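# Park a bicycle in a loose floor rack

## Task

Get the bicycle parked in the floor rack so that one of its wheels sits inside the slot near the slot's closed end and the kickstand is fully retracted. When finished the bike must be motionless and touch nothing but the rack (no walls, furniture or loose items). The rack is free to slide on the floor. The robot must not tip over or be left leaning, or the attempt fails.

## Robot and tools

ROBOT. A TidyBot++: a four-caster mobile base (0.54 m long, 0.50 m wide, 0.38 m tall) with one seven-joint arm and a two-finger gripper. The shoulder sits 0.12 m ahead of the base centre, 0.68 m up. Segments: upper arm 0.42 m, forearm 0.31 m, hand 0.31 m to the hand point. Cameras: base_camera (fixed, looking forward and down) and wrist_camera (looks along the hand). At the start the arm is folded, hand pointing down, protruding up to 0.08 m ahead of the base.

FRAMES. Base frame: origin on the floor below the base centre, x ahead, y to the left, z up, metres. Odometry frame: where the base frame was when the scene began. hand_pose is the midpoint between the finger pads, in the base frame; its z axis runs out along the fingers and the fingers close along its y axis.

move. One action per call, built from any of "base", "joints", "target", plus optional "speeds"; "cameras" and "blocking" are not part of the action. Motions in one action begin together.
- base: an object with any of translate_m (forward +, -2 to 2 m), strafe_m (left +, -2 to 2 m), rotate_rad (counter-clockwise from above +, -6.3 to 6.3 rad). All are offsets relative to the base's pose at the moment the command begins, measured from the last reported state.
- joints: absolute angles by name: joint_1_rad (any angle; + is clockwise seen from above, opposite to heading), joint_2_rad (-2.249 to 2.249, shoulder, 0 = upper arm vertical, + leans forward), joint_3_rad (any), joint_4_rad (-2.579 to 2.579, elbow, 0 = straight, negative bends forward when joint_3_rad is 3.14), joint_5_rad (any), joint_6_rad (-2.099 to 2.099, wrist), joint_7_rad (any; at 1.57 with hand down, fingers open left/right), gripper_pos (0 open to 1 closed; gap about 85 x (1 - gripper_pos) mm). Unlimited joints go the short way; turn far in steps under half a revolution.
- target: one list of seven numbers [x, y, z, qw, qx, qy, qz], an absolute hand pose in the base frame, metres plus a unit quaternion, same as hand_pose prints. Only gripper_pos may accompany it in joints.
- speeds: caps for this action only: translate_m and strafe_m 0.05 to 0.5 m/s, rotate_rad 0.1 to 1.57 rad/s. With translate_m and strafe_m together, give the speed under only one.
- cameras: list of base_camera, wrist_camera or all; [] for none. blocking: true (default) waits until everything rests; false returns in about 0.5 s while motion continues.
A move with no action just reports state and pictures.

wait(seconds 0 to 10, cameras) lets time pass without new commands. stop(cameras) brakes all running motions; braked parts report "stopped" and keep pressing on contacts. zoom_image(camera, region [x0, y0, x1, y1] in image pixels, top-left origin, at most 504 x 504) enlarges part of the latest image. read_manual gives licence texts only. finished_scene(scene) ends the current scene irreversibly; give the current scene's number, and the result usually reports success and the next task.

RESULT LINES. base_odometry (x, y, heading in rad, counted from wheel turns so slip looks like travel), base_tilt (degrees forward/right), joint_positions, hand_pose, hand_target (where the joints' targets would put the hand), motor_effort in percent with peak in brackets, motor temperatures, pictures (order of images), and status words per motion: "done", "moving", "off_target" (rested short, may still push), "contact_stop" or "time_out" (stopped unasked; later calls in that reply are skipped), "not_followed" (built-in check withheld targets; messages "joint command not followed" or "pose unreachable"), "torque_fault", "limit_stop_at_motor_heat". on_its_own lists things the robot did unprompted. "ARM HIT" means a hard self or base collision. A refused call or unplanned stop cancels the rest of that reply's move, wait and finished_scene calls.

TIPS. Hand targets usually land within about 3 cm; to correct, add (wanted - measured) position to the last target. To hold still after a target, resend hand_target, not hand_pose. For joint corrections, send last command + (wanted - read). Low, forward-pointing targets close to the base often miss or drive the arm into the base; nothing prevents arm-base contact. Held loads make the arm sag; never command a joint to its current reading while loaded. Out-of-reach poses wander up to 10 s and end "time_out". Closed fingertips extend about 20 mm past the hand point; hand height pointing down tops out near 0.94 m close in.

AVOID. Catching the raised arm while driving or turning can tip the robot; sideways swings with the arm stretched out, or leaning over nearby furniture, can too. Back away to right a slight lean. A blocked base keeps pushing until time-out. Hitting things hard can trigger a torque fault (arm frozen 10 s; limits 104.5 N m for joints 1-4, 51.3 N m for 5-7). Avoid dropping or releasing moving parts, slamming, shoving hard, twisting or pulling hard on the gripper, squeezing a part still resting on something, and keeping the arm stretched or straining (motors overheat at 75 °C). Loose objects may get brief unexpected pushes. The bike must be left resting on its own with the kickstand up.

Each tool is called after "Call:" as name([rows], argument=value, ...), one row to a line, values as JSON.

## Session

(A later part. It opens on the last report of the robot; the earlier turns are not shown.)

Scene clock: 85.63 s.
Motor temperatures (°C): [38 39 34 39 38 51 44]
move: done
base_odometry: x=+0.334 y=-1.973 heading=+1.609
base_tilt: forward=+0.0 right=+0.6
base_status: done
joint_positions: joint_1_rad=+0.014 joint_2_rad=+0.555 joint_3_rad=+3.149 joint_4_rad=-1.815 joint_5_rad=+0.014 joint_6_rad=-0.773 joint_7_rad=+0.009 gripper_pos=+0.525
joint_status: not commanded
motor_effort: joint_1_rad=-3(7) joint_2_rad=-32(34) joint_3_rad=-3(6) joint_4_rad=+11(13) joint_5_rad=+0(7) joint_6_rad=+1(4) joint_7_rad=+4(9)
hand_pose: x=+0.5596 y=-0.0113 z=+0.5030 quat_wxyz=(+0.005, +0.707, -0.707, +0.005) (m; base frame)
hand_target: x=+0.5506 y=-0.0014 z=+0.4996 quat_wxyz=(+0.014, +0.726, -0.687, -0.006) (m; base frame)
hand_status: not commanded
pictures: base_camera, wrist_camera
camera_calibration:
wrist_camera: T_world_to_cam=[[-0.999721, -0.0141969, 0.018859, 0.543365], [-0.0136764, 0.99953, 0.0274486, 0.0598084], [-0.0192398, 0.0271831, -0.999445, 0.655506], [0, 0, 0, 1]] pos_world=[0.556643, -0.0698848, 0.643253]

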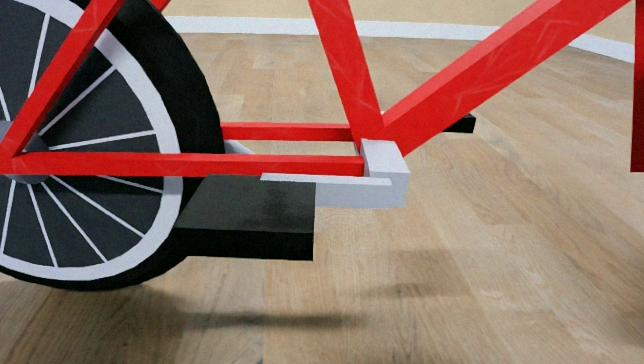

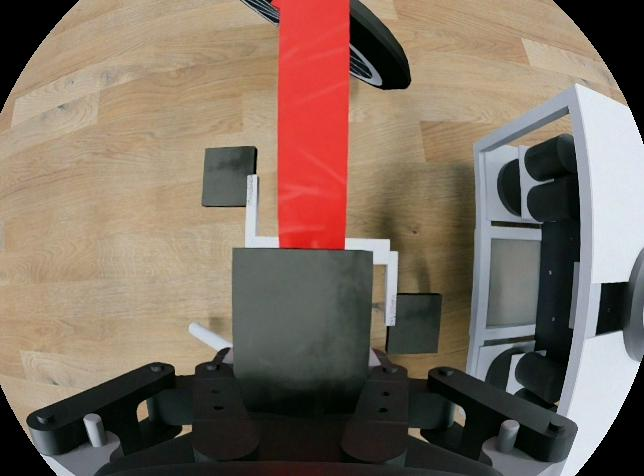

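Call:
zoom_image(camera="base_camera", region=[0, 150, 240, 330])

Scaled by 2.100.

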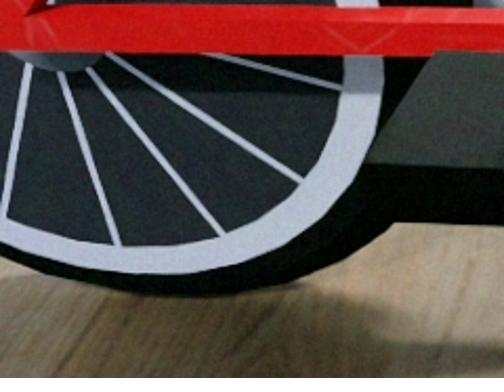

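Call:
move(base={"strafe_m": 0.1, "translate_m": 0.003}, speeds={"strafe_m": 0.1})

Scene clock: 87.93 s.
Motor temperatures (°C): [38 39 34 39 38 51 44]
move: done
base_odometry: x=+0.234 y=-1.974 heading=+1.609
base_tilt: forward=+0.0 right=+0.6
base_status: done
joint_positions: joint_1_rad=+0.060 joint_2_rad=+0.555 joint_3_rad=+3.187 joint_4_rad=-1.821 joint_5_rad=+0.014 joint_6_rad=-0.797 joint_7_rad=-0.015 gripper_pos=+0.525
joint_status: not commanded
motor_effort: joint_1_rad=-13(15) joint_2_rad=-31(33) joint_3_rad=-11(13) joint_4_rad=+12(15) joint_5_rad=+4(6) joint_6_rad=+6(8) joint_7_rad=+10(13)
hand_pose: x=+0.5467 y=-0.0483 z=+0.5017 quat_wxyz=(+0.023, +0.669, -0.743, +0.000) (m; base frame)
hand_target: x=+0.5506 y=-0.0014 z=+0.4996 quat_wxyz=(+0.014, +0.726, -0.687, -0.006) (m; base frame)
hand_status: not commanded
pictures: base_camera, wrist_camera
camera_calibration:
wrist_camera: T_world_to_cam=[[-0.994767, 0.0900784, 0.0482079, 0.517577], [0.090553, 0.995861, 0.00774925, 0.0493143], [-0.0473104, 0.0120741, -0.998807, 0.669319], [0, 0, 0, 1]] pos_world=[0.542069, -0.103814, 0.643187]

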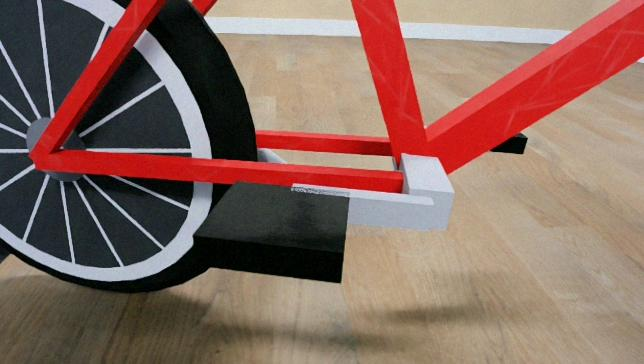

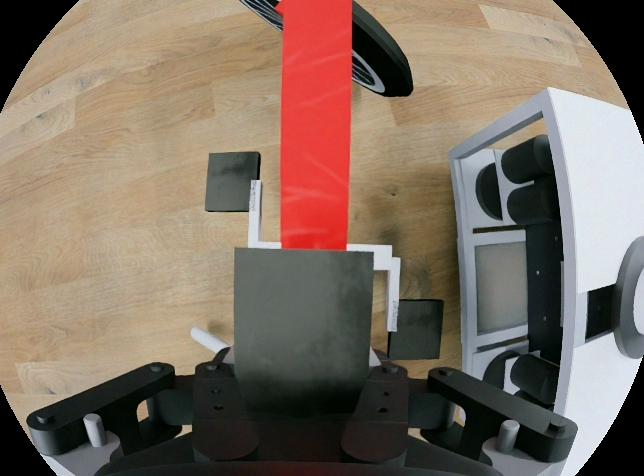

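Call:
zoom_image(camera="base_camera", region=[0, 150, 200, 330])

Scaled by 2.520.

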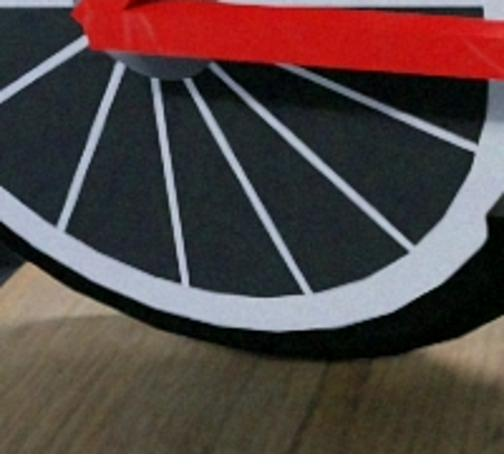

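Call:
move(base={"strafe_m": -0.2}, speeds={"strafe_m": 0.15})

Scene clock: 90.57 s.
Motor temperatures (°C): [38 39 34 39 38 51 44]
move: done
base_odometry: x=+0.434 y=-1.966 heading=+1.609
base_tilt: forward=+0.0 right=+0.6
base_status: done
joint_positions: joint_1_rad=-0.027 joint_2_rad=+0.554 joint_3_rad=+3.115 joint_4_rad=-1.806 joint_5_rad=+0.016 joint_6_rad=-0.788 joint_7_rad=+0.063 gripper_pos=+0.539
joint_status: not commanded
motor_effort: joint_1_rad=+5(12) joint_2_rad=-27(33) joint_3_rad=+4(10) joint_4_rad=+9(14) joint_5_rad=-2(8) joint_6_rad=-2(7) joint_7_rad=-3(13)
hand_pose: x=+0.5590 y=+0.0222 z=+0.5055 quat_wxyz=(+0.001, +0.750, -0.662, -0.003) (m; base frame)
hand_target: x=+0.5506 y=-0.0014 z=+0.4996 quat_wxyz=(+0.014, +0.726, -0.687, -0.006) (m; base frame)
hand_status: not commanded
pictures: base_camera, wrist_camera
camera_calibration:
wrist_camera: T_world_to_cam=[[-0.99, -0.139127, 0.0233299, 0.538263], [-0.138003, 0.989438, 0.0443562, 0.0873687], [-0.0292546, 0.040693, -0.998743, 0.662086], [0, 0, 0, 1]] pos_world=[0.564306, -0.0385014, 0.644822]

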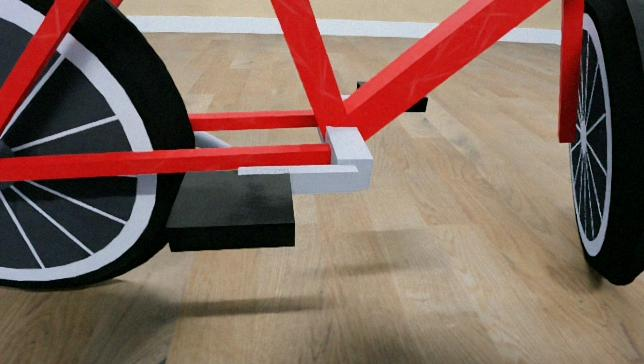

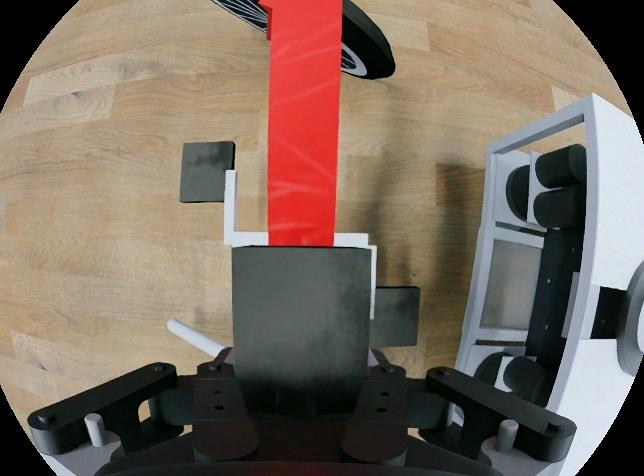

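Call:
move(joints={"joint_2_rad": 0.65, "joint_4_rad": -1.64, "joint_6_rad": -0.93}, cameras=[])

Call:
move(joints={"joint_2_rad": 0.76, "joint_4_rad": -1.44, "joint_6_rad": -1.09})

Scene clock: 92.07 s.
Motor temperatures (°C): [38 39 34 39 38 51 44]
move: done
base_odometry: x=+0.434 y=-1.966 heading=+1.609
base_tilt: forward=+0.0 right=+0.6
base_status: not commanded
joint_positions: joint_1_rad=-0.030 joint_2_rad=+0.632 joint_3_rad=+3.113 joint_4_rad=-1.646 joint_5_rad=+0.016 joint_6_rad=-0.891 joint_7_rad=+0.064 gripper_pos=+0.547
joint_status: all done
motor_effort: joint_1_rad=+7(9) joint_2_rad=-35(37) joint_3_rad=+6(8) joint_4_rad=+12(14) joint_5_rad=-1(5) joint_6_rad=+0(2) joint_7_rad=-4(6)
hand_pose: x=+0.5969 y=+0.0257 z=+0.5059 quat_wxyz=(+0.008, +0.750, -0.661, -0.011) (m; base frame)
hand_target: x=+0.5858 y=-0.0019 z=+0.4994 quat_wxyz=(+0.032, +0.725, -0.687, -0.024) (m; base frame)
hand_status: not commanded
pictures: none
No camera images: "cameras" was empty.

Scene clock: 93.23 s.
Motor temperatures (°C): [38 39 34 39 38 51 44]
move: done
base_odometry: x=+0.434 y=-1.966 heading=+1.609
base_tilt: forward=+0.0 right=+0.6
base_status: not commanded
joint_positions: joint_1_rad=-0.035 joint_2_rad=+0.736 joint_3_rad=+3.113 joint_4_rad=-1.447 joint_5_rad=+0.016 joint_6_rad=-1.049 joint_7_rad=+0.064 gripper_pos=+0.547
joint_status: all done
motor_effort: joint_1_rad=+9(10) joint_2_rad=-39(40) joint_3_rad=+7(7) joint_4_rad=+13(13) joint_5_rad=-1(2) joint_6_rad=+0(2) joint_7_rad=-5(6)
hand_pose: x=+0.6299 y=+0.0291 z=+0.5033 quat_wxyz=(+0.030, +0.750, -0.659, -0.034) (m; base frame)
hand_target: x=+0.6170 y=-0.0023 z=+0.4940 quat_wxyz=(+0.056, +0.723, -0.687, -0.049) (m; base frame)
hand_status: not commanded
pictures: base_camera, wrist_camera
camera_calibration:
wrist_camera: T_world_to_cam=[[-0.98391, -0.143569, 0.106341, 0.563922], [-0.13847, 0.988898, 0.0539135, 0.0859359], [-0.112901, 0.038321, -0.992867, 0.711394], [0, 0, 0, 1]] pos_world=[0.647065, -0.0312812, 0.641718]

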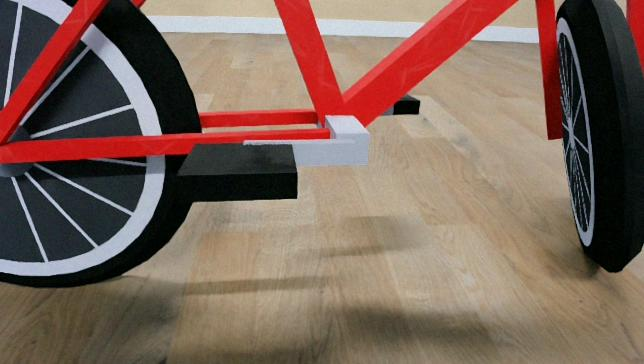

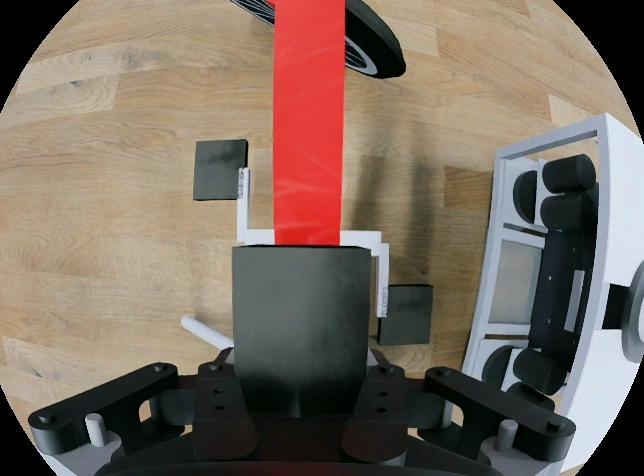

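Call:
move(joints={"joint_2_rad": 0.87, "joint_4_rad": -1.24, "joint_6_rad": -1.26}, cameras=[])

Call:
move(joints={"joint_2_rad": 0.985, "joint_4_rad": -1.03, "joint_6_rad": -1.42})

Scene clock: 94.47 s.
Motor temperatures (°C): [38 39 34 39 38 51 44]
move: done
base_odometry: x=+0.434 y=-1.966 heading=+1.609
base_tilt: forward=+0.0 right=+0.6
base_status: not commanded
joint_positions: joint_1_rad=-0.041 joint_2_rad=+0.845 joint_3_rad=+3.113 joint_4_rad=-1.240 joint_5_rad=+0.016 joint_6_rad=-1.206 joint_7_rad=+0.064 gripper_pos=+0.547
joint_status: all done
motor_effort: joint_1_rad=+11(11) joint_2_rad=-43(43) joint_3_rad=+7(8) joint_4_rad=+12(14) joint_5_rad=+1(2) joint_6_rad=-3(3) joint_7_rad=-3(5)
hand_pose: x=+0.6601 y=+0.0328 z=+0.4992 quat_wxyz=(+0.050, +0.750, -0.657, -0.055) (m; base frame)
hand_target: x=+0.6399 y=-0.0027 z=+0.4886 quat_wxyz=(+0.084, +0.720, -0.685, -0.077) (m; base frame)
hand_status: not commanded
pictures: none
No camera images: "cameras" was empty.

Scene clock: 95.67 s.
Motor temperatures (°C): [38 39 34 39 38 51 44]
move: done
base_odometry: x=+0.434 y=-1.966 heading=+1.609
base_tilt: forward=+0.0 right=+0.6
base_status: not commanded
joint_positions: joint_1_rad=-0.046 joint_2_rad=+0.956 joint_3_rad=+3.113 joint_4_rad=-1.025 joint_5_rad=+0.016 joint_6_rad=-1.362 joint_7_rad=+0.064 gripper_pos=+0.547
joint_status: all done
motor_effort: joint_1_rad=+12(12) joint_2_rad=-45(46) joint_3_rad=+7(8) joint_4_rad=+11(13) joint_5_rad=+3(4) joint_6_rad=-4(4) joint_7_rad=-2(3)
hand_pose: x=+0.6872 y=+0.0365 z=+0.4942 quat_wxyz=(+0.068, +0.749, -0.655, -0.074) (m; base frame)
hand_target: x=+0.6634 y=-0.0030 z=+0.4814 quat_wxyz=(+0.107, +0.716, -0.683, -0.100) (m; base frame)
hand_status: not commanded
pictures: base_camera, wrist_camera
camera_calibration:
wrist_camera: T_world_to_cam=[[-0.965192, -0.147364, 0.216077, 0.555456], [-0.136444, 0.988533, 0.0646951, 0.080328], [-0.223133, 0.0329608, -0.974231, 0.775356], [0, 0, 0, 1]] pos_world=[0.720089, -0.0231092, 0.630157]

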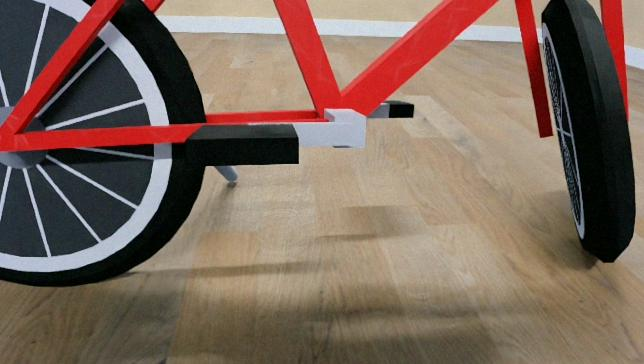

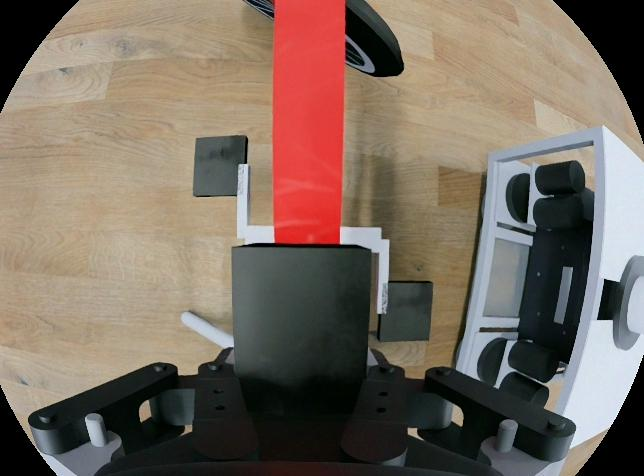

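Call:
move(base={"strafe_m": 0.03}, speeds={"strafe_m": 0.1}, joints={"joint_2_rad": 1.03, "joint_4_rad": -0.96, "joint_6_rad": -1.47, "joint_1_rad": -0.02})

Scene clock: 96.70 s.
Motor temperatures (°C): [38 39 34 39 38 51 44]
move: done
base_odometry: x=+0.403 y=-1.967 heading=+1.609
base_tilt: forward=+0.0 right=+0.6
base_status: done
joint_positions: joint_1_rad=-0.035 joint_2_rad=+0.996 joint_3_rad=+3.121 joint_4_rad=-0.959 joint_5_rad=+0.016 joint_6_rad=-1.432 joint_7_rad=+0.047 gripper_pos=+0.550
joint_status: all done
motor_effort: joint_1_rad=+2(10) joint_2_rad=-45(46) joint_3_rad=+1(6) joint_4_rad=+13(14) joint_5_rad=+1(3) joint_6_rad=-4(6) joint_7_rad=+0(4)
hand_pose: x=+0.6874 y=+0.0258 z=+0.4913 quat_wxyz=(+0.086, +0.736, -0.666, -0.087) (m; base frame)
hand_target: x=+0.6694 y=+0.0080 z=+0.4749 quat_wxyz=(+0.116, +0.721, -0.675, -0.108) (m; base frame)
hand_status: not commanded
pictures: base_camera, wrist_camera
camera_calibration:
wrist_camera: T_world_to_cam=[[-0.959325, -0.11278, 0.258799, 0.528734], [-0.101284, 0.993202, 0.057377, 0.0704377], [-0.263511, 0.028831, -0.964225, 0.795846], [0, 0, 0, 1]] pos_world=[0.724076, -0.0332733, 0.626497]

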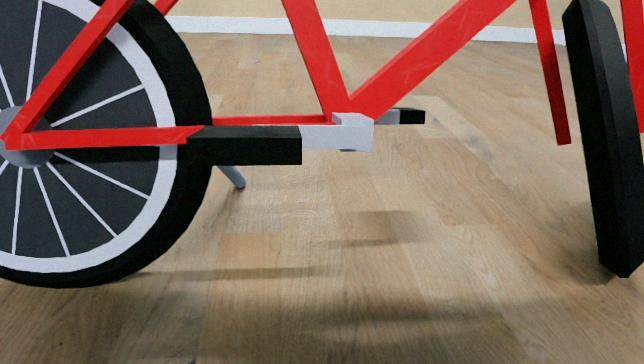

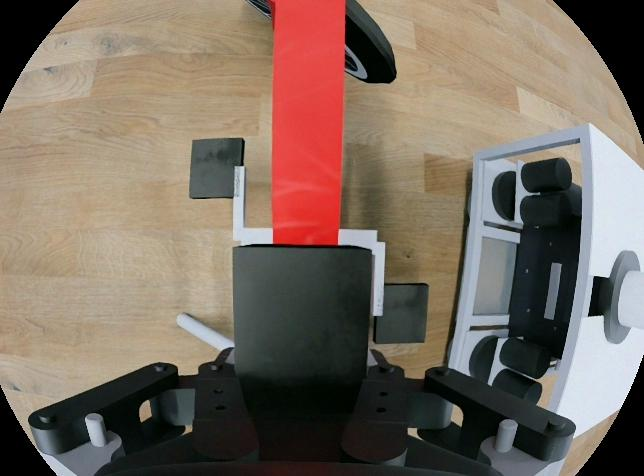

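Call:
move(joints={"joint_2_rad": 1.04, "joint_4_rad": -0.88, "joint_6_rad": -1.53})

Scene clock: 97.63 s.
Motor temperatures (°C): [38 39 34 39 38 51 44]
move: done
base_odometry: x=+0.403 y=-1.967 heading=+1.609
base_tilt: forward=+0.0 right=+0.6
base_status: not commanded
joint_positions: joint_1_rad=-0.035 joint_2_rad=+1.024 joint_3_rad=+3.121 joint_4_rad=-0.901 joint_5_rad=+0.016 joint_6_rad=-1.494 joint_7_rad=+0.047 gripper_pos=+0.554
joint_status: all done
motor_effort: joint_1_rad=+4(5) joint_2_rad=-48(49) joint_3_rad=+3(3) joint_4_rad=+16(16) joint_5_rad=+2(3) joint_6_rad=-2(4) joint_7_rad=-1(1)
hand_pose: x=+0.6874 y=+0.0256 z=+0.4924 quat_wxyz=(+0.097, +0.734, -0.665, -0.098) (m; base frame)
hand_target: x=+0.6827 y=+0.0082 z=+0.4907 quat_wxyz=(+0.113, +0.721, -0.676, -0.104) (m; base frame)
hand_status: not commanded
pictures: base_camera, wrist_camera
camera_calibration:
wrist_camera: T_world_to_cam=[[-0.950544, -0.111696, 0.28981, 0.507085], [-0.0987176, 0.993361, 0.0590709, 0.0679578], [-0.294484, 0.0275401, -0.955259, 0.813836], [0, 0, 0, 1]] pos_world=[0.728377, -0.0332802, 0.626451]

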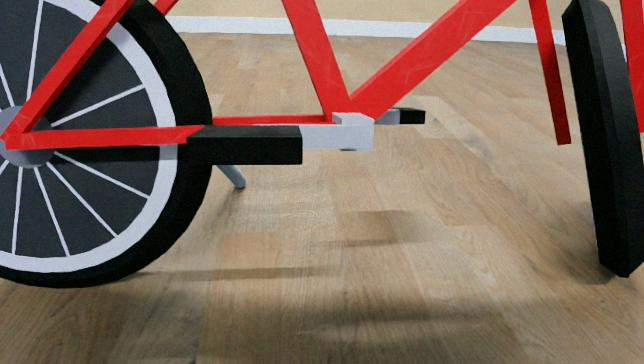

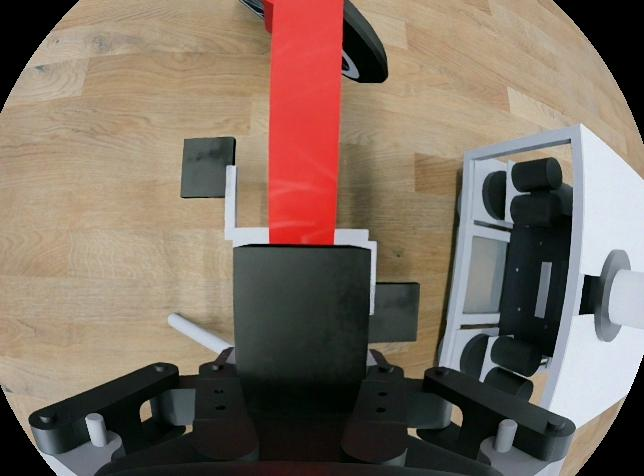

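Call:
move(joints={"gripper_pos": 0.0}, cameras=[])

Call:
move(joints={"joint_1_rad": 0.018, "joint_2_rad": 0.7, "joint_4_rad": -0.95, "joint_6_rad": -1.6, "joint_7_rad": -0.07})

Scene clock: 98.80 s.
Motor temperatures (°C): [38 39 34 39 38 51 44]
move: done
base_odometry: x=+0.403 y=-1.967 heading=+1.609
base_tilt: forward=+0.0 right=+0.6
base_status: not commanded
joint_positions: joint_1_rad=-0.026 joint_2_rad=+1.024 joint_3_rad=+3.130 joint_4_rad=-0.890 joint_5_rad=+0.016 joint_6_rad=-1.494 joint_7_rad=+0.047 gripper_pos=+0.000
joint_status: all done
motor_effort: joint_1_rad=+0(5) joint_2_rad=-47(48) joint_3_rad=-1(3) joint_4_rad=+14(16) joint_5_rad=+0(3) joint_6_rad=-2(3) joint_7_rad=+1(1)
hand_pose: x=+0.6923 y=+0.0163 z=+0.4947 quat_wxyz=(+0.095, +0.729, -0.671, -0.092) (m; base frame)
hand_target: x=+0.6827 y=+0.0082 z=+0.4907 quat_wxyz=(+0.113, +0.721, -0.676, -0.104) (m; base frame)
hand_status: not commanded
pictures: none
No camera images: "cameras" was empty.

Scene clock: 100.47 s.
Motor temperatures (°C): [38 40 34 39 38 51 44]
move: done
base_odometry: x=+0.403 y=-1.967 heading=+1.609
base_tilt: forward=+0.0 right=+0.6
base_status: not commanded
joint_positions: joint_1_rad=+0.000 joint_2_rad=+0.700 joint_3_rad=+3.130 joint_4_rad=-0.938 joint_5_rad=+0.016 joint_6_rad=-1.559 joint_7_rad=-0.025 gripper_pos=+0.000
joint_status: all done
motor_effort: joint_1_rad=+0(1) joint_2_rad=-41(51) joint_3_rad=-1(1) joint_4_rad=+17(17) joint_5_rad=-2(2) joint_6_rad=-1(3) joint_7_rad=+0(1)
hand_pose: x=+0.6865 y=+0.0012 z=+0.6722 quat_wxyz=(+0.023, +0.701, -0.712, -0.016) (m; base frame)
hand_target: x=+0.6696 y=-0.0130 z=+0.6693 quat_wxyz=(+0.045, +0.675, -0.736, -0.031) (m; base frame)
hand_status: not commanded
pictures: base_camera, wrist_camera
camera_calibration:
wrist_camera: T_world_to_cam=[[-0.997417, 0.0012928, 0.0718151, 0.630042], [0.00360609, 0.999478, 0.0320914, 0.0293691], [-0.0717361, 0.0322675, -0.996902, 0.861036], [0, 0, 0, 1]] pos_world=[0.690076, -0.0579518, 0.81218]

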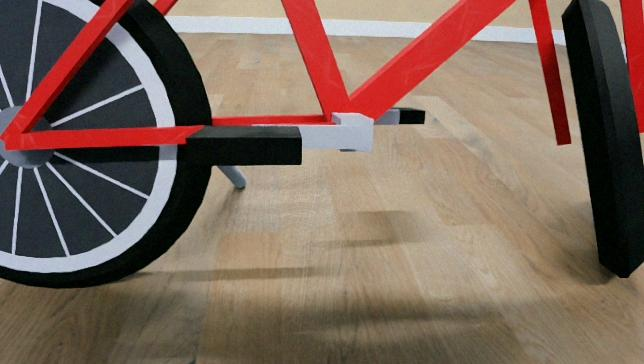

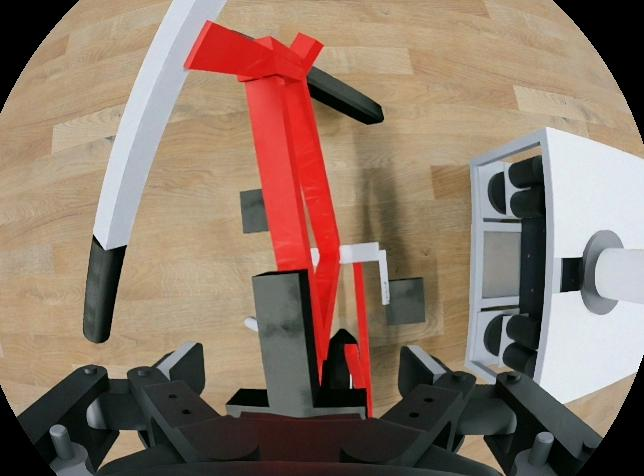

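Call:
move(joints={"joint_1_rad": 0.018, "joint_2_rad": -0.1, "joint_4_rad": -1.7, "joint_6_rad": -1.3, "joint_7_rad": -0.07}, cameras=[])

Call:
move(base={"strafe_m": -0.3})

Scene clock: 104.20 s.
Motor temperatures (°C): [38 40 34 39 38 51 44]
move: done
base_odometry: x=+0.403 y=-1.967 heading=+1.609
base_tilt: forward=+0.0 right=+0.6
base_status: not commanded
joint_positions: joint_1_rad=+0.000 joint_2_rad=-0.080 joint_3_rad=+3.130 joint_4_rad=-1.687 joint_5_rad=+0.016 joint_6_rad=-1.344 joint_7_rad=-0.026 gripper_pos=+0.000
joint_status: all done
motor_effort: joint_1_rad=+0(1) joint_2_rad=-14(43) joint_3_rad=+0(1) joint_4_rad=+18(19) joint_5_rad=-1(2) joint_6_rad=+2(3) joint_7_rad=+1(1)
hand_pose: x=+0.4584 y=+0.0004 z=+0.7844 quat_wxyz=(-0.063, +0.699, -0.708, +0.072) (m; base frame)
hand_target: x=+0.4656 y=-0.0094 z=+0.7891 quat_wxyz=(-0.081, +0.672, -0.730, +0.089) (m; base frame)
hand_status: not commanded
pictures: none
No camera images: "cameras" was empty.

Scene clock: 106.10 s.
Motor temperatures (°C): [38 40 34 39 38 51 44]
move: done
base_odometry: x=+0.703 y=-1.955 heading=+1.609
base_tilt: forward=+0.0 right=+0.6
base_status: done
joint_positions: joint_1_rad=+0.006 joint_2_rad=-0.080 joint_3_rad=+3.133 joint_4_rad=-1.687 joint_5_rad=+0.016 joint_6_rad=-1.342 joint_7_rad=-0.026 gripper_pos=+0.000
joint_status: not commanded
motor_effort: joint_1_rad=+0(1) joint_2_rad=-14(14) joint_3_rad=-1(2) joint_4_rad=+18(18) joint_5_rad=-1(2) joint_6_rad=+2(2) joint_7_rad=+1(1)
hand_pose: x=+0.4591 y=-0.0028 z=+0.7845 quat_wxyz=(-0.063, +0.696, -0.711, +0.073) (m; base frame)
hand_target: x=+0.4656 y=-0.0094 z=+0.7891 quat_wxyz=(-0.081, +0.672, -0.730, +0.089) (m; base frame)
hand_status: not commanded
pictures: base_camera, wrist_camera
camera_calibration:
wrist_camera: T_world_to_cam=[[-0.984596, 0.00562998, -0.174752, 0.582638], [0.00108153, 0.999658, 0.0261124, 0.0364599], [0.174839, 0.0255212, -0.984266, 0.833729], [0, 0, 0, 1]] pos_world=[0.427856, -0.0610054, 0.921477]

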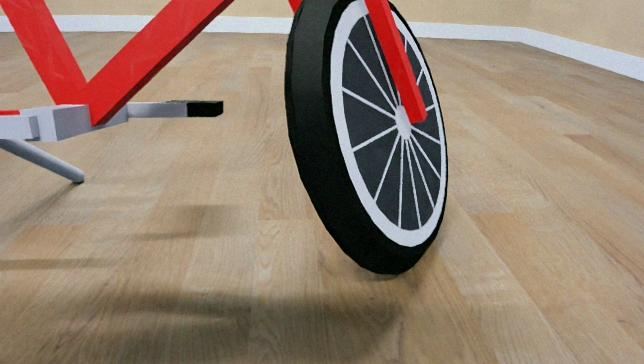

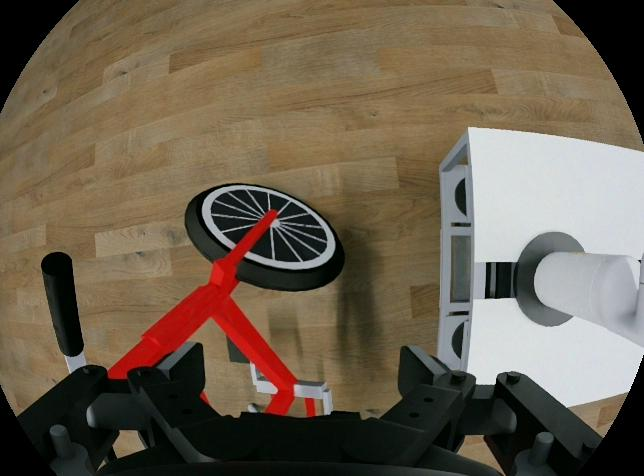

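Call:
move(base={"translate_m": 0.12}, speeds={"translate_m": 0.2}, joints={"joint_2_rad": 0.38, "joint_4_rad": -1.0, "joint_6_rad": -1.80})

Scene clock: 108.67 s.
Motor temperatures (°C): [38 40 34 39 38 51 44]
move: done
base_odometry: x=+0.699 y=-1.835 heading=+1.609
base_tilt: forward=+0.0 right=+0.6
base_status: done
joint_positions: joint_1_rad=+0.006 joint_2_rad=+0.357 joint_3_rad=+3.133 joint_4_rad=-1.011 joint_5_rad=+0.016 joint_6_rad=-1.754 joint_7_rad=-0.026 gripper_pos=+0.000
joint_status: all done
motor_effort: joint_1_rad=+0(1) joint_2_rad=-29(31) joint_3_rad=+0(1) joint_4_rad=+16(20) joint_5_rad=-1(2) joint_6_rad=+0(3) joint_7_rad=+1(1)
hand_pose: x=+0.5798 y=-0.0034 z=+0.8280 quat_wxyz=(-0.002, +0.697, -0.717, +0.011) (m; base frame)
hand_target: x=+0.5716 y=-0.0113 z=+0.8211 quat_wxyz=(+0.020, +0.675, -0.738, -0.007) (m; base frame)
hand_status: not commanded
pictures: base_camera, wrist_camera
camera_calibration:
wrist_camera: T_world_to_cam=[[-0.999917, 0.0128033, -0.00124083, 0.574335], [0.0127624, 0.999506, 0.0287227, 0.0268096], [0.00160796, 0.0287045, -0.999587, 0.968549], [0, 0, 0, 1]] pos_world=[0.572388, -0.0619514, 0.968091]

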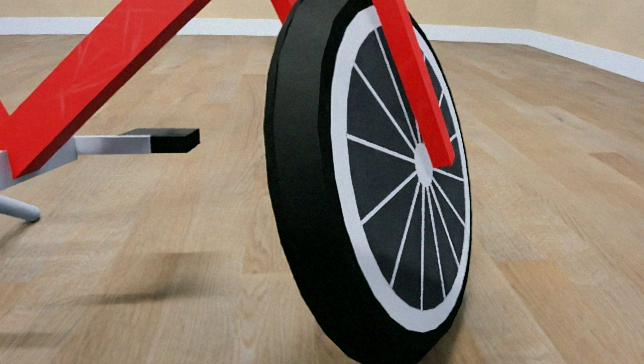

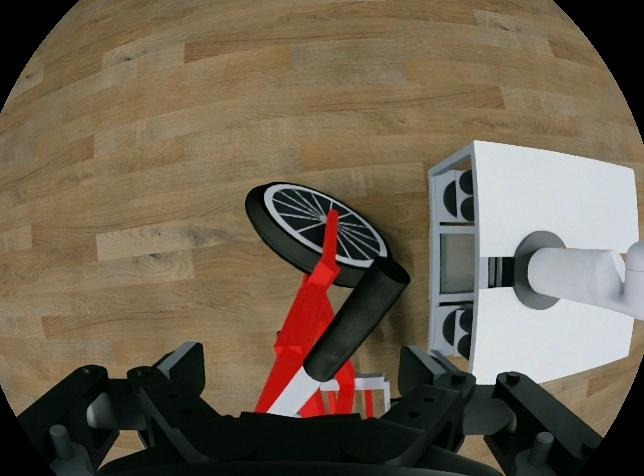

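Call:
move(joints={"joint_2_rad": 0.30, "joint_4_rad": -1.115, "joint_6_rad": -1.74, "joint_7_rad": -0.74})

Scene clock: 110.83 s.
Motor temperatures (°C): [38 40 34 39 38 51 44]
move: done
base_odometry: x=+0.699 y=-1.835 heading=+1.609
base_tilt: forward=+0.0 right=+0.6
base_status: not commanded
joint_positions: joint_1_rad=+0.006 joint_2_rad=+0.322 joint_3_rad=+3.133 joint_4_rad=-1.105 joint_5_rad=+0.016 joint_6_rad=-1.755 joint_7_rad=-0.694 gripper_pos=+0.000
joint_status: all done
motor_effort: joint_1_rad=+0(0) joint_2_rad=-28(30) joint_3_rad=+0(1) joint_4_rad=+16(18) joint_5_rad=-1(2) joint_6_rad=+0(1) joint_7_rad=+1(2)
hand_pose: x=+0.5504 y=-0.0033 z=+0.8150 quat_wxyz=(+0.021, +0.424, -0.906, -0.003) (m; base frame)
hand_target: x=+0.5496 y=-0.0110 z=+0.8213 quat_wxyz=(+0.010, +0.395, -0.919, +0.005) (m; base frame)
hand_status: not commanded
pictures: base_camera, wrist_camera
camera_calibration:
wrist_camera: T_world_to_cam=[[-0.776086, 0.629291, 0.0410215, 0.389337], [0.629983, 0.776591, 0.00534514, -0.293918], [-0.0284932, 0.0299911, -0.999144, 0.97185], [0, 0, 0, 1]] pos_world=[0.515014, -0.0458988, 0.956618]

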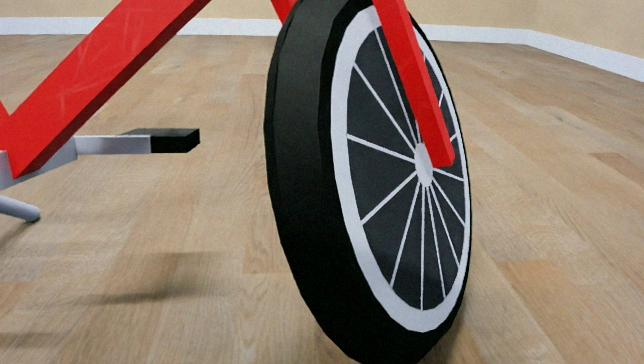

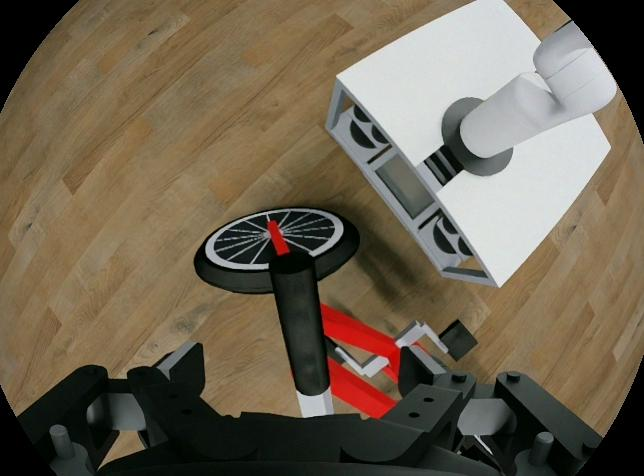

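Call:
move(joints={"joint_2_rad": 0.295, "joint_4_rad": -1.395, "joint_6_rad": -1.42, "joint_7_rad": -0.70, "gripper_pos": 0.15})

Scene clock: 112.67 s.
Motor temperatures (°C): [38 40 34 39 38 51 44]
move: done
base_odometry: x=+0.699 y=-1.835 heading=+1.609
base_tilt: forward=+0.0 right=+0.6
base_status: not commanded
joint_positions: joint_1_rad=+0.006 joint_2_rad=+0.318 joint_3_rad=+3.133 joint_4_rad=-1.383 joint_5_rad=+0.016 joint_6_rad=-1.465 joint_7_rad=-0.695 gripper_pos=+0.150
joint_status: all done
motor_effort: joint_1_rad=+0(0) joint_2_rad=-28(30) joint_3_rad=+0(1) joint_4_rad=+16(19) joint_5_rad=-1(1) joint_6_rad=+0(1) joint_7_rad=+1(1)
hand_pose: x=+0.5545 y=-0.0031 z=+0.7296 quat_wxyz=(+0.014, +0.425, -0.905, +0.001) (m; base frame)
hand_target: x=+0.5632 y=-0.0111 z=+0.7359 quat_wxyz=(-0.011, +0.416, -0.909, +0.014) (m; base frame)
hand_status: not commanded
pictures: base_camera, wrist_camera
camera_calibration:
wrist_camera: T_world_to_cam=[[-0.778948, 0.626446, 0.0283633, 0.406729], [0.626966, 0.778893, 0.0154869, -0.301904], [-0.0123903, 0.0298463, -0.999478, 0.877929], [0, 0, 0, 1]] pos_world=[0.516983, -0.0458458, 0.87061]

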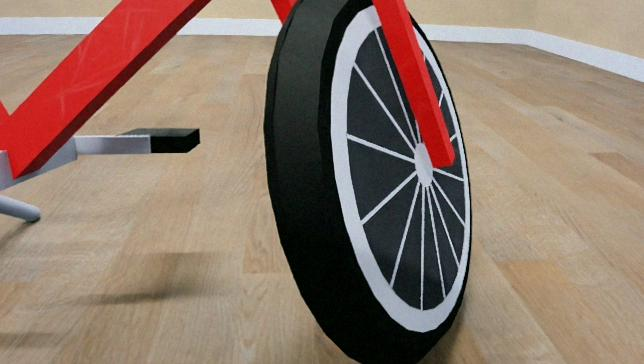

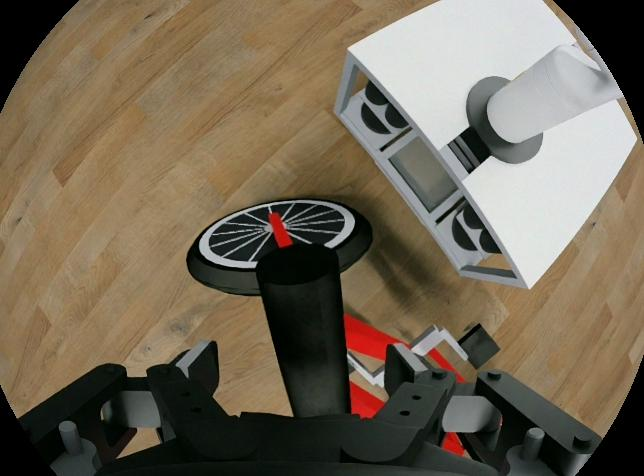

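Call:
move(joints={"gripper_pos": 0.42}, cameras=[])

Call:
move(base={"translate_m": -0.085, "strafe_m": 0.067}, speeds={"strafe_m": 0.1}, joints={"joint_2_rad": 0.335, "joint_7_rad": -1.0})

Scene clock: 113.53 s.
Motor temperatures (°C): [38 40 34 39 38 51 44]
move: done
base_odometry: x=+0.699 y=-1.835 heading=+1.609
base_tilt: forward=+0.0 right=+0.6
base_status: not commanded
joint_positions: joint_1_rad=+0.006 joint_2_rad=+0.318 joint_3_rad=+3.133 joint_4_rad=-1.383 joint_5_rad=+0.016 joint_6_rad=-1.464 joint_7_rad=-0.695 gripper_pos=+0.420
joint_status: all done
motor_effort: joint_1_rad=+0(0) joint_2_rad=-28(28) joint_3_rad=+0(1) joint_4_rad=+17(17) joint_5_rad=-1(2) joint_6_rad=+0(1) joint_7_rad=+1(1)
hand_pose: x=+0.5549 y=-0.0031 z=+0.7296 quat_wxyz=(+0.013, +0.425, -0.905, +0.001) (m; base frame)
hand_target: x=+0.5632 y=-0.0111 z=+0.7359 quat_wxyz=(-0.011, +0.416, -0.909, +0.014) (m; base frame)
hand_status: not commanded
pictures: none
No camera images: "cameras" was empty.

Scene clock: 115.13 s.
Motor temperatures (°C): [38 40 34 39 38 51 44]
move: done
base_odometry: x=+0.635 y=-1.923 heading=+1.609
base_tilt: forward=+0.0 right=+0.6
base_status: done
joint_positions: joint_1_rad=+0.010 joint_2_rad=+0.325 joint_3_rad=+3.134 joint_4_rad=-1.386 joint_5_rad=+0.016 joint_6_rad=-1.449 joint_7_rad=-0.970 gripper_pos=+0.420
joint_status: all done
motor_effort: joint_1_rad=+0(2) joint_2_rad=-28(32) joint_3_rad=-1(2) joint_4_rad=+15(17) joint_5_rad=-2(3) joint_6_rad=-3(3) joint_7_rad=+0(1)
hand_pose: x=+0.5588 y=-0.0050 z=+0.7255 quat_wxyz=(+0.011, +0.295, -0.955, +0.004) (m; base frame)
hand_target: x=+0.5650 y=-0.0112 z=+0.7181 quat_wxyz=(+0.006, +0.275, -0.961, +0.007) (m; base frame)
hand_status: not commanded
pictures: base_camera, wrist_camera
camera_calibration:
wrist_camera: T_world_to_cam=[[-0.57647, 0.816938, 0.0171542, 0.307343], [0.8171, 0.576189, 0.0188058, -0.41276], [0.00547914, 0.0248577, -0.999676, 0.864085], [0, 0, 0, 1]] pos_world=[0.509706, -0.0347314, 0.866296]

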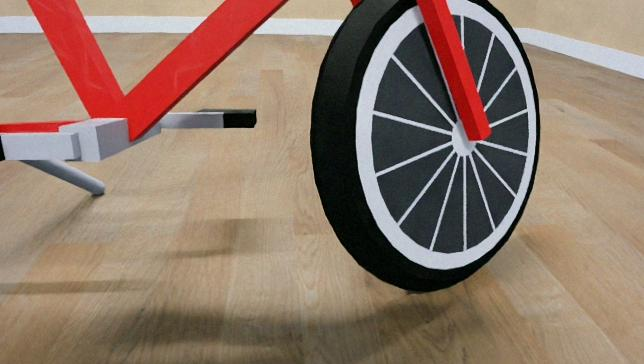

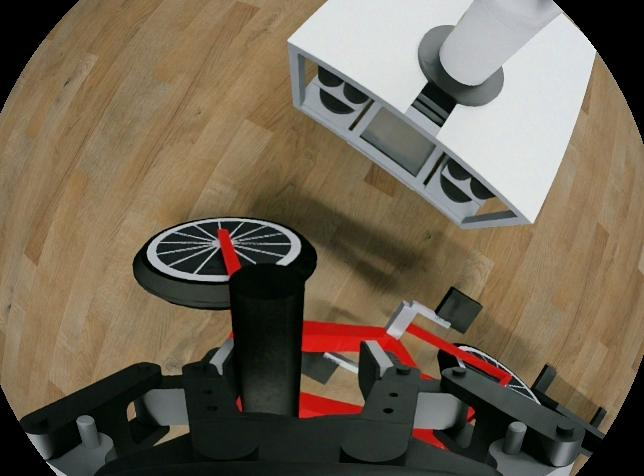

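Call:
move()

Scene clock: 115.93 s.
Motor temperatures (°C): [38 40 34 39 38 51 44]
base_odometry: x=+0.635 y=-1.923 heading=+1.609
base_tilt: forward=+0.0 right=+0.6
base_status: done
joint_positions: joint_1_rad=+0.010 joint_2_rad=+0.325 joint_3_rad=+3.134 joint_4_rad=-1.386 joint_5_rad=+0.016 joint_6_rad=-1.449 joint_7_rad=-0.970 gripper_pos=+0.420
joint_status: all done
motor_effort: joint_1_rad=-1(2) joint_2_rad=-29(32) joint_3_rad=-1(2) joint_4_rad=+15(17) joint_5_rad=-3(3) joint_6_rad=-3(3) joint_7_rad=+0(1)
hand_pose: x=+0.5588 y=-0.0050 z=+0.7255 quat_wxyz=(+0.011, +0.295, -0.955, +0.004) (m; base frame)
hand_target: x=+0.5650 y=-0.0112 z=+0.7181 quat_wxyz=(+0.006, +0.275, -0.961, +0.007) (m; base frame)
hand_status: not commanded
pictures: base_camera, wrist_camera
camera_calibration:
wrist_camera: T_world_to_cam=[[-0.57647, 0.816938, 0.0171542, 0.307343], [0.8171, 0.576189, 0.0188058, -0.41276], [0.00547914, 0.0248577, -0.999676, 0.864085], [0, 0, 0, 1]] pos_world=[0.509706, -0.0347314, 0.866296]

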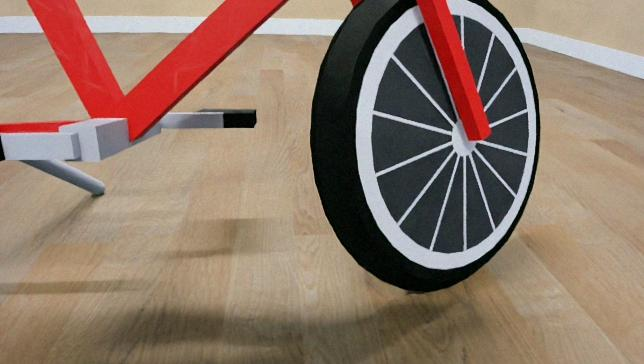

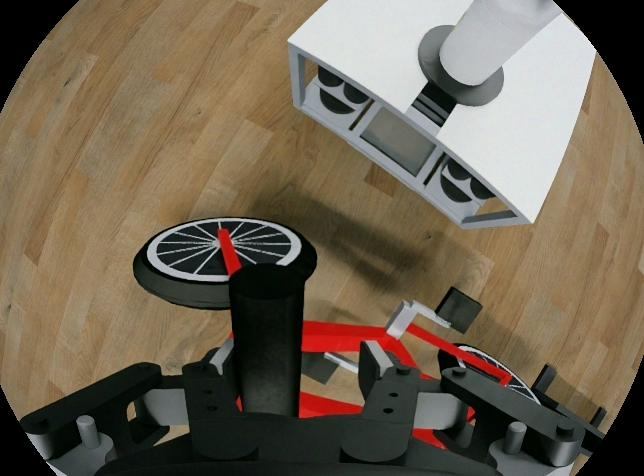

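Call:
move(base={"translate_m":-0.035,"strafe_m":0.06}, speeds={"translate_m":0.1}, joints={"joint_7_rad":-1.22,"joint_2_rad":0.355})

Call:
move(base={"translate_m":-0.01,"strafe_m":0.04}, speeds={"translate_m":0.1}, joints={"joint_7_rad":-1.42,"joint_2_rad":0.365})

Scene clock: 117.30 s.
Motor temperatures (°C): [38 40 34 39 38 51 44]
move: done
base_odometry: x=+0.576 y=-1.960 heading=+1.609
base_tilt: forward=+0.0 right=+0.6
base_status: done
joint_positions: joint_1_rad=+0.017 joint_2_rad=+0.347 joint_3_rad=+3.136 joint_4_rad=-1.387 joint_5_rad=+0.016 joint_6_rad=-1.441 joint_7_rad=-1.192 gripper_pos=+0.420
joint_status: all done
motor_effort: joint_1_rad=-1(4) joint_2_rad=-30(32) joint_3_rad=-2(3) joint_4_rad=+15(17) joint_5_rad=-3(4) joint_6_rad=-3(4) joint_7_rad=+1(1)
hand_pose: x=+0.5619 y=-0.0088 z=+0.7152 quat_wxyz=(+0.018, +0.184, -0.983, +0.004) (m; base frame)
hand_target: x=+0.5656 y=-0.0112 z=+0.7092 quat_wxyz=(+0.015, +0.168, -0.986, +0.006) (m; base frame)
hand_status: not commanded
pictures: base_camera, wrist_camera
camera_calibration:
wrist_camera: T_world_to_cam=[[-0.374344, 0.927125, 0.0174888, 0.199545], [0.927288, 0.374314, 0.00507359, -0.466763], [-0.00184244, 0.0181164, -0.999834, 0.858025], [0, 0, 0, 1]] pos_world=[0.509103, -0.0258316, 0.856761]

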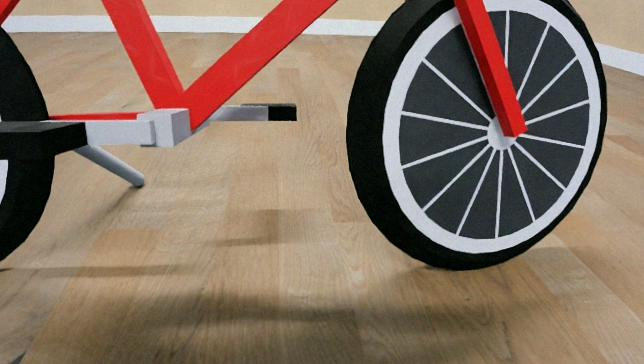

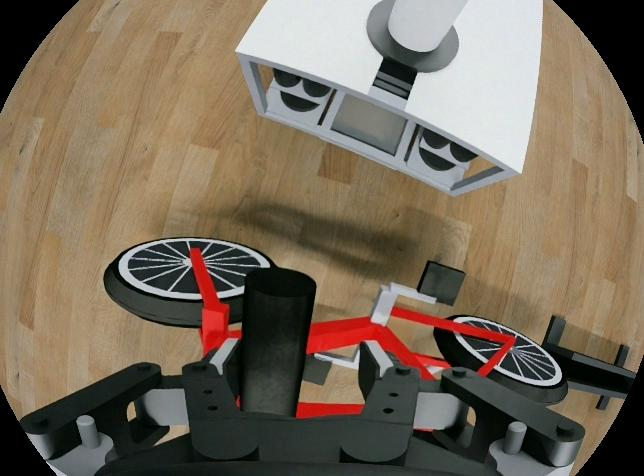

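Scene clock: 118.27 s.
Motor temperatures (°C): [38 40 34 39 38 51 44]
move: done
base_odometry: x=+0.537 y=-1.972 heading=+1.609
base_tilt: forward=+0.0 right=+0.6
base_status: done
joint_positions: joint_1_rad=+0.022 joint_2_rad=+0.358 joint_3_rad=+3.139 joint_4_rad=-1.393 joint_5_rad=+0.016 joint_6_rad=-1.434 joint_7_rad=-1.394 gripper_pos=+0.420
joint_status: all done
motor_effort: joint_1_rad=-3(4) joint_2_rad=-31(33) joint_3_rad=-3(4) joint_4_rad=+16(18) joint_5_rad=-5(5) joint_6_rad=-3(5) joint_7_rad=+0(1)
hand_pose: x=+0.5620 y=-0.0125 z=+0.7085 quat_wxyz=(+0.023, +0.079, -0.997, +0.005) (m; base frame)
hand_target: x=+0.5658 y=-0.0112 z=+0.7047 quat_wxyz=(+0.020, +0.069, -0.997, +0.007) (m; base frame)
hand_status: not commanded
pictures: base_camera, wrist_camera
camera_calibration:
wrist_camera: T_world_to_cam=[[-0.172624, 0.984923, 0.0112977, 0.0948643], [0.984966, 0.172685, -0.00463483, -0.493457], [-0.0065159, 0.0103278, -0.999925, 0.853925], [0, 0, 0, 1]] pos_world=[0.507978, -0.0170404, 0.850502]

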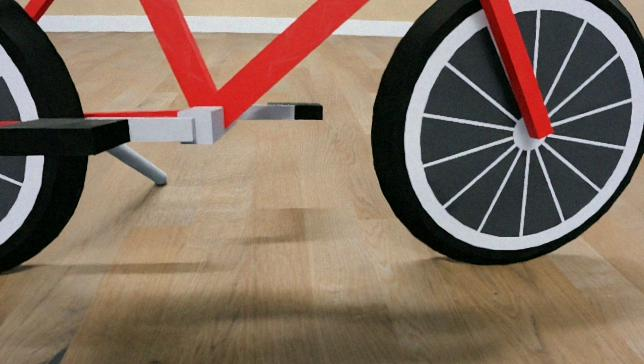

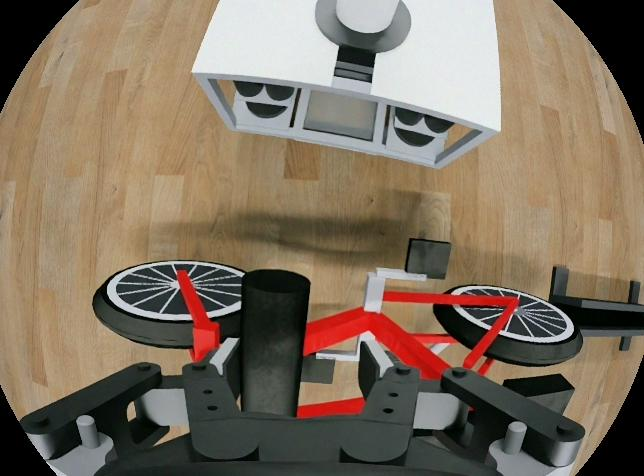

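Call:
zoom_image(camera="wrist_camera", region=[90, 230, 590, 400])

Scaled by 1.008.

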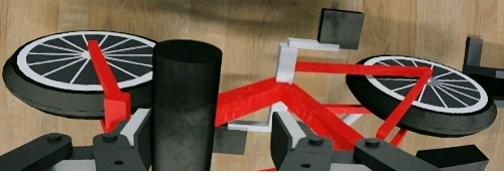

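Call:
zoom_image(camera="base_camera", region=[360, 0, 644, 280])

Call:
zoom_image(camera="wrist_camera", region=[80, 240, 330, 440])

Scaled by 1.775.

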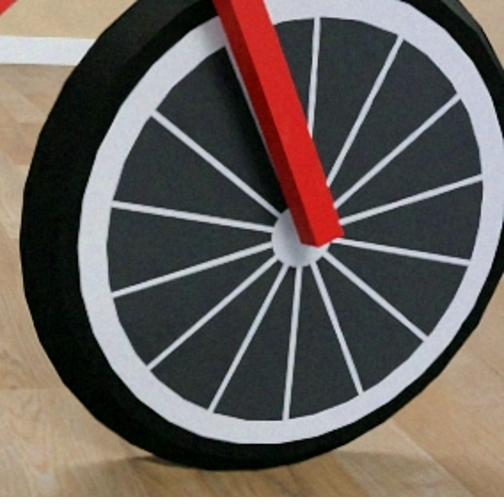

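Scaled by 2.016.

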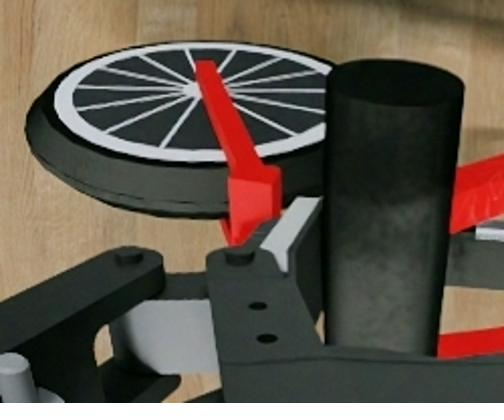

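Call:
move(joints={"gripper_pos":0.0}, cameras=[])

Call:
move(joints={"joint_2_rad":0.272,"joint_4_rad":-1.187,"joint_6_rad":-1.68})

Scene clock: 120.17 s.
Motor temperatures (°C): [38 40 34 39 38 51 44]
move: done
base_odometry: x=+0.537 y=-1.972 heading=+1.609
base_tilt: forward=+0.0 right=+0.6
base_status: not commanded
joint_positions: joint_1_rad=+0.022 joint_2_rad=+0.358 joint_3_rad=+3.139 joint_4_rad=-1.393 joint_5_rad=+0.016 joint_6_rad=-1.434 joint_7_rad=-1.394 gripper_pos=+0.000
joint_status: all done
motor_effort: joint_1_rad=-1(3) joint_2_rad=-30(32) joint_3_rad=-1(2) joint_4_rad=+16(17) joint_5_rad=-2(4) joint_6_rad=-1(3) joint_7_rad=+0(1)
hand_pose: x=+0.5620 y=-0.0125 z=+0.7085 quat_wxyz=(+0.023, +0.079, -0.997, +0.005) (m; base frame)
hand_target: x=+0.5658 y=-0.0112 z=+0.7047 quat_wxyz=(+0.020, +0.069, -0.997, +0.007) (m; base frame)
hand_status: not commanded
pictures: none
No camera images: "cameras" was empty.

Scene clock: 121.37 s.
Motor temperatures (°C): [38 40 34 39 38 51 44]
move: done
base_odometry: x=+0.537 y=-1.972 heading=+1.609
base_tilt: forward=+0.0 right=+0.6
base_status: not commanded
joint_positions: joint_1_rad=+0.022 joint_2_rad=+0.280 joint_3_rad=+3.139 joint_4_rad=-1.193 joint_5_rad=+0.016 joint_6_rad=-1.635 joint_7_rad=-1.394 gripper_pos=+0.000
joint_status: all done
motor_effort: joint_1_rad=+0(2) joint_2_rad=-26(32) joint_3_rad=-1(2) joint_4_rad=+17(18) joint_5_rad=-1(3) joint_6_rad=+0(1) joint_7_rad=+0(1)
hand_pose: x=+0.5585 y=-0.0125 z=+0.8058 quat_wxyz=(-0.016, +0.078, -0.997, +0.009) (m; base frame)
hand_target: x=+0.5451 y=-0.0109 z=+0.8109 quat_wxyz=(-0.001, +0.067, -0.998, +0.009) (m; base frame)
hand_status: not commanded
pictures: base_camera, wrist_camera
camera_calibration:
wrist_camera: T_world_to_cam=[[-0.169766, 0.985477, -0.0038113, 0.103741], [0.982926, 0.169603, 0.0713535, -0.549674], [0.0709637, 0.00836721, -0.997444, 0.905932], [0, 0, 0, 1]] pos_world=[0.493612, -0.0165883, 0.943232]

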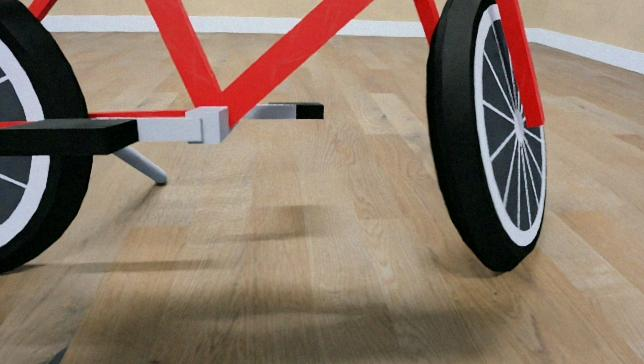

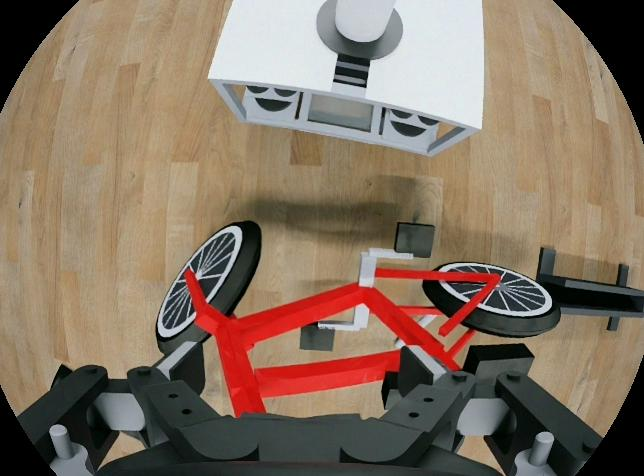

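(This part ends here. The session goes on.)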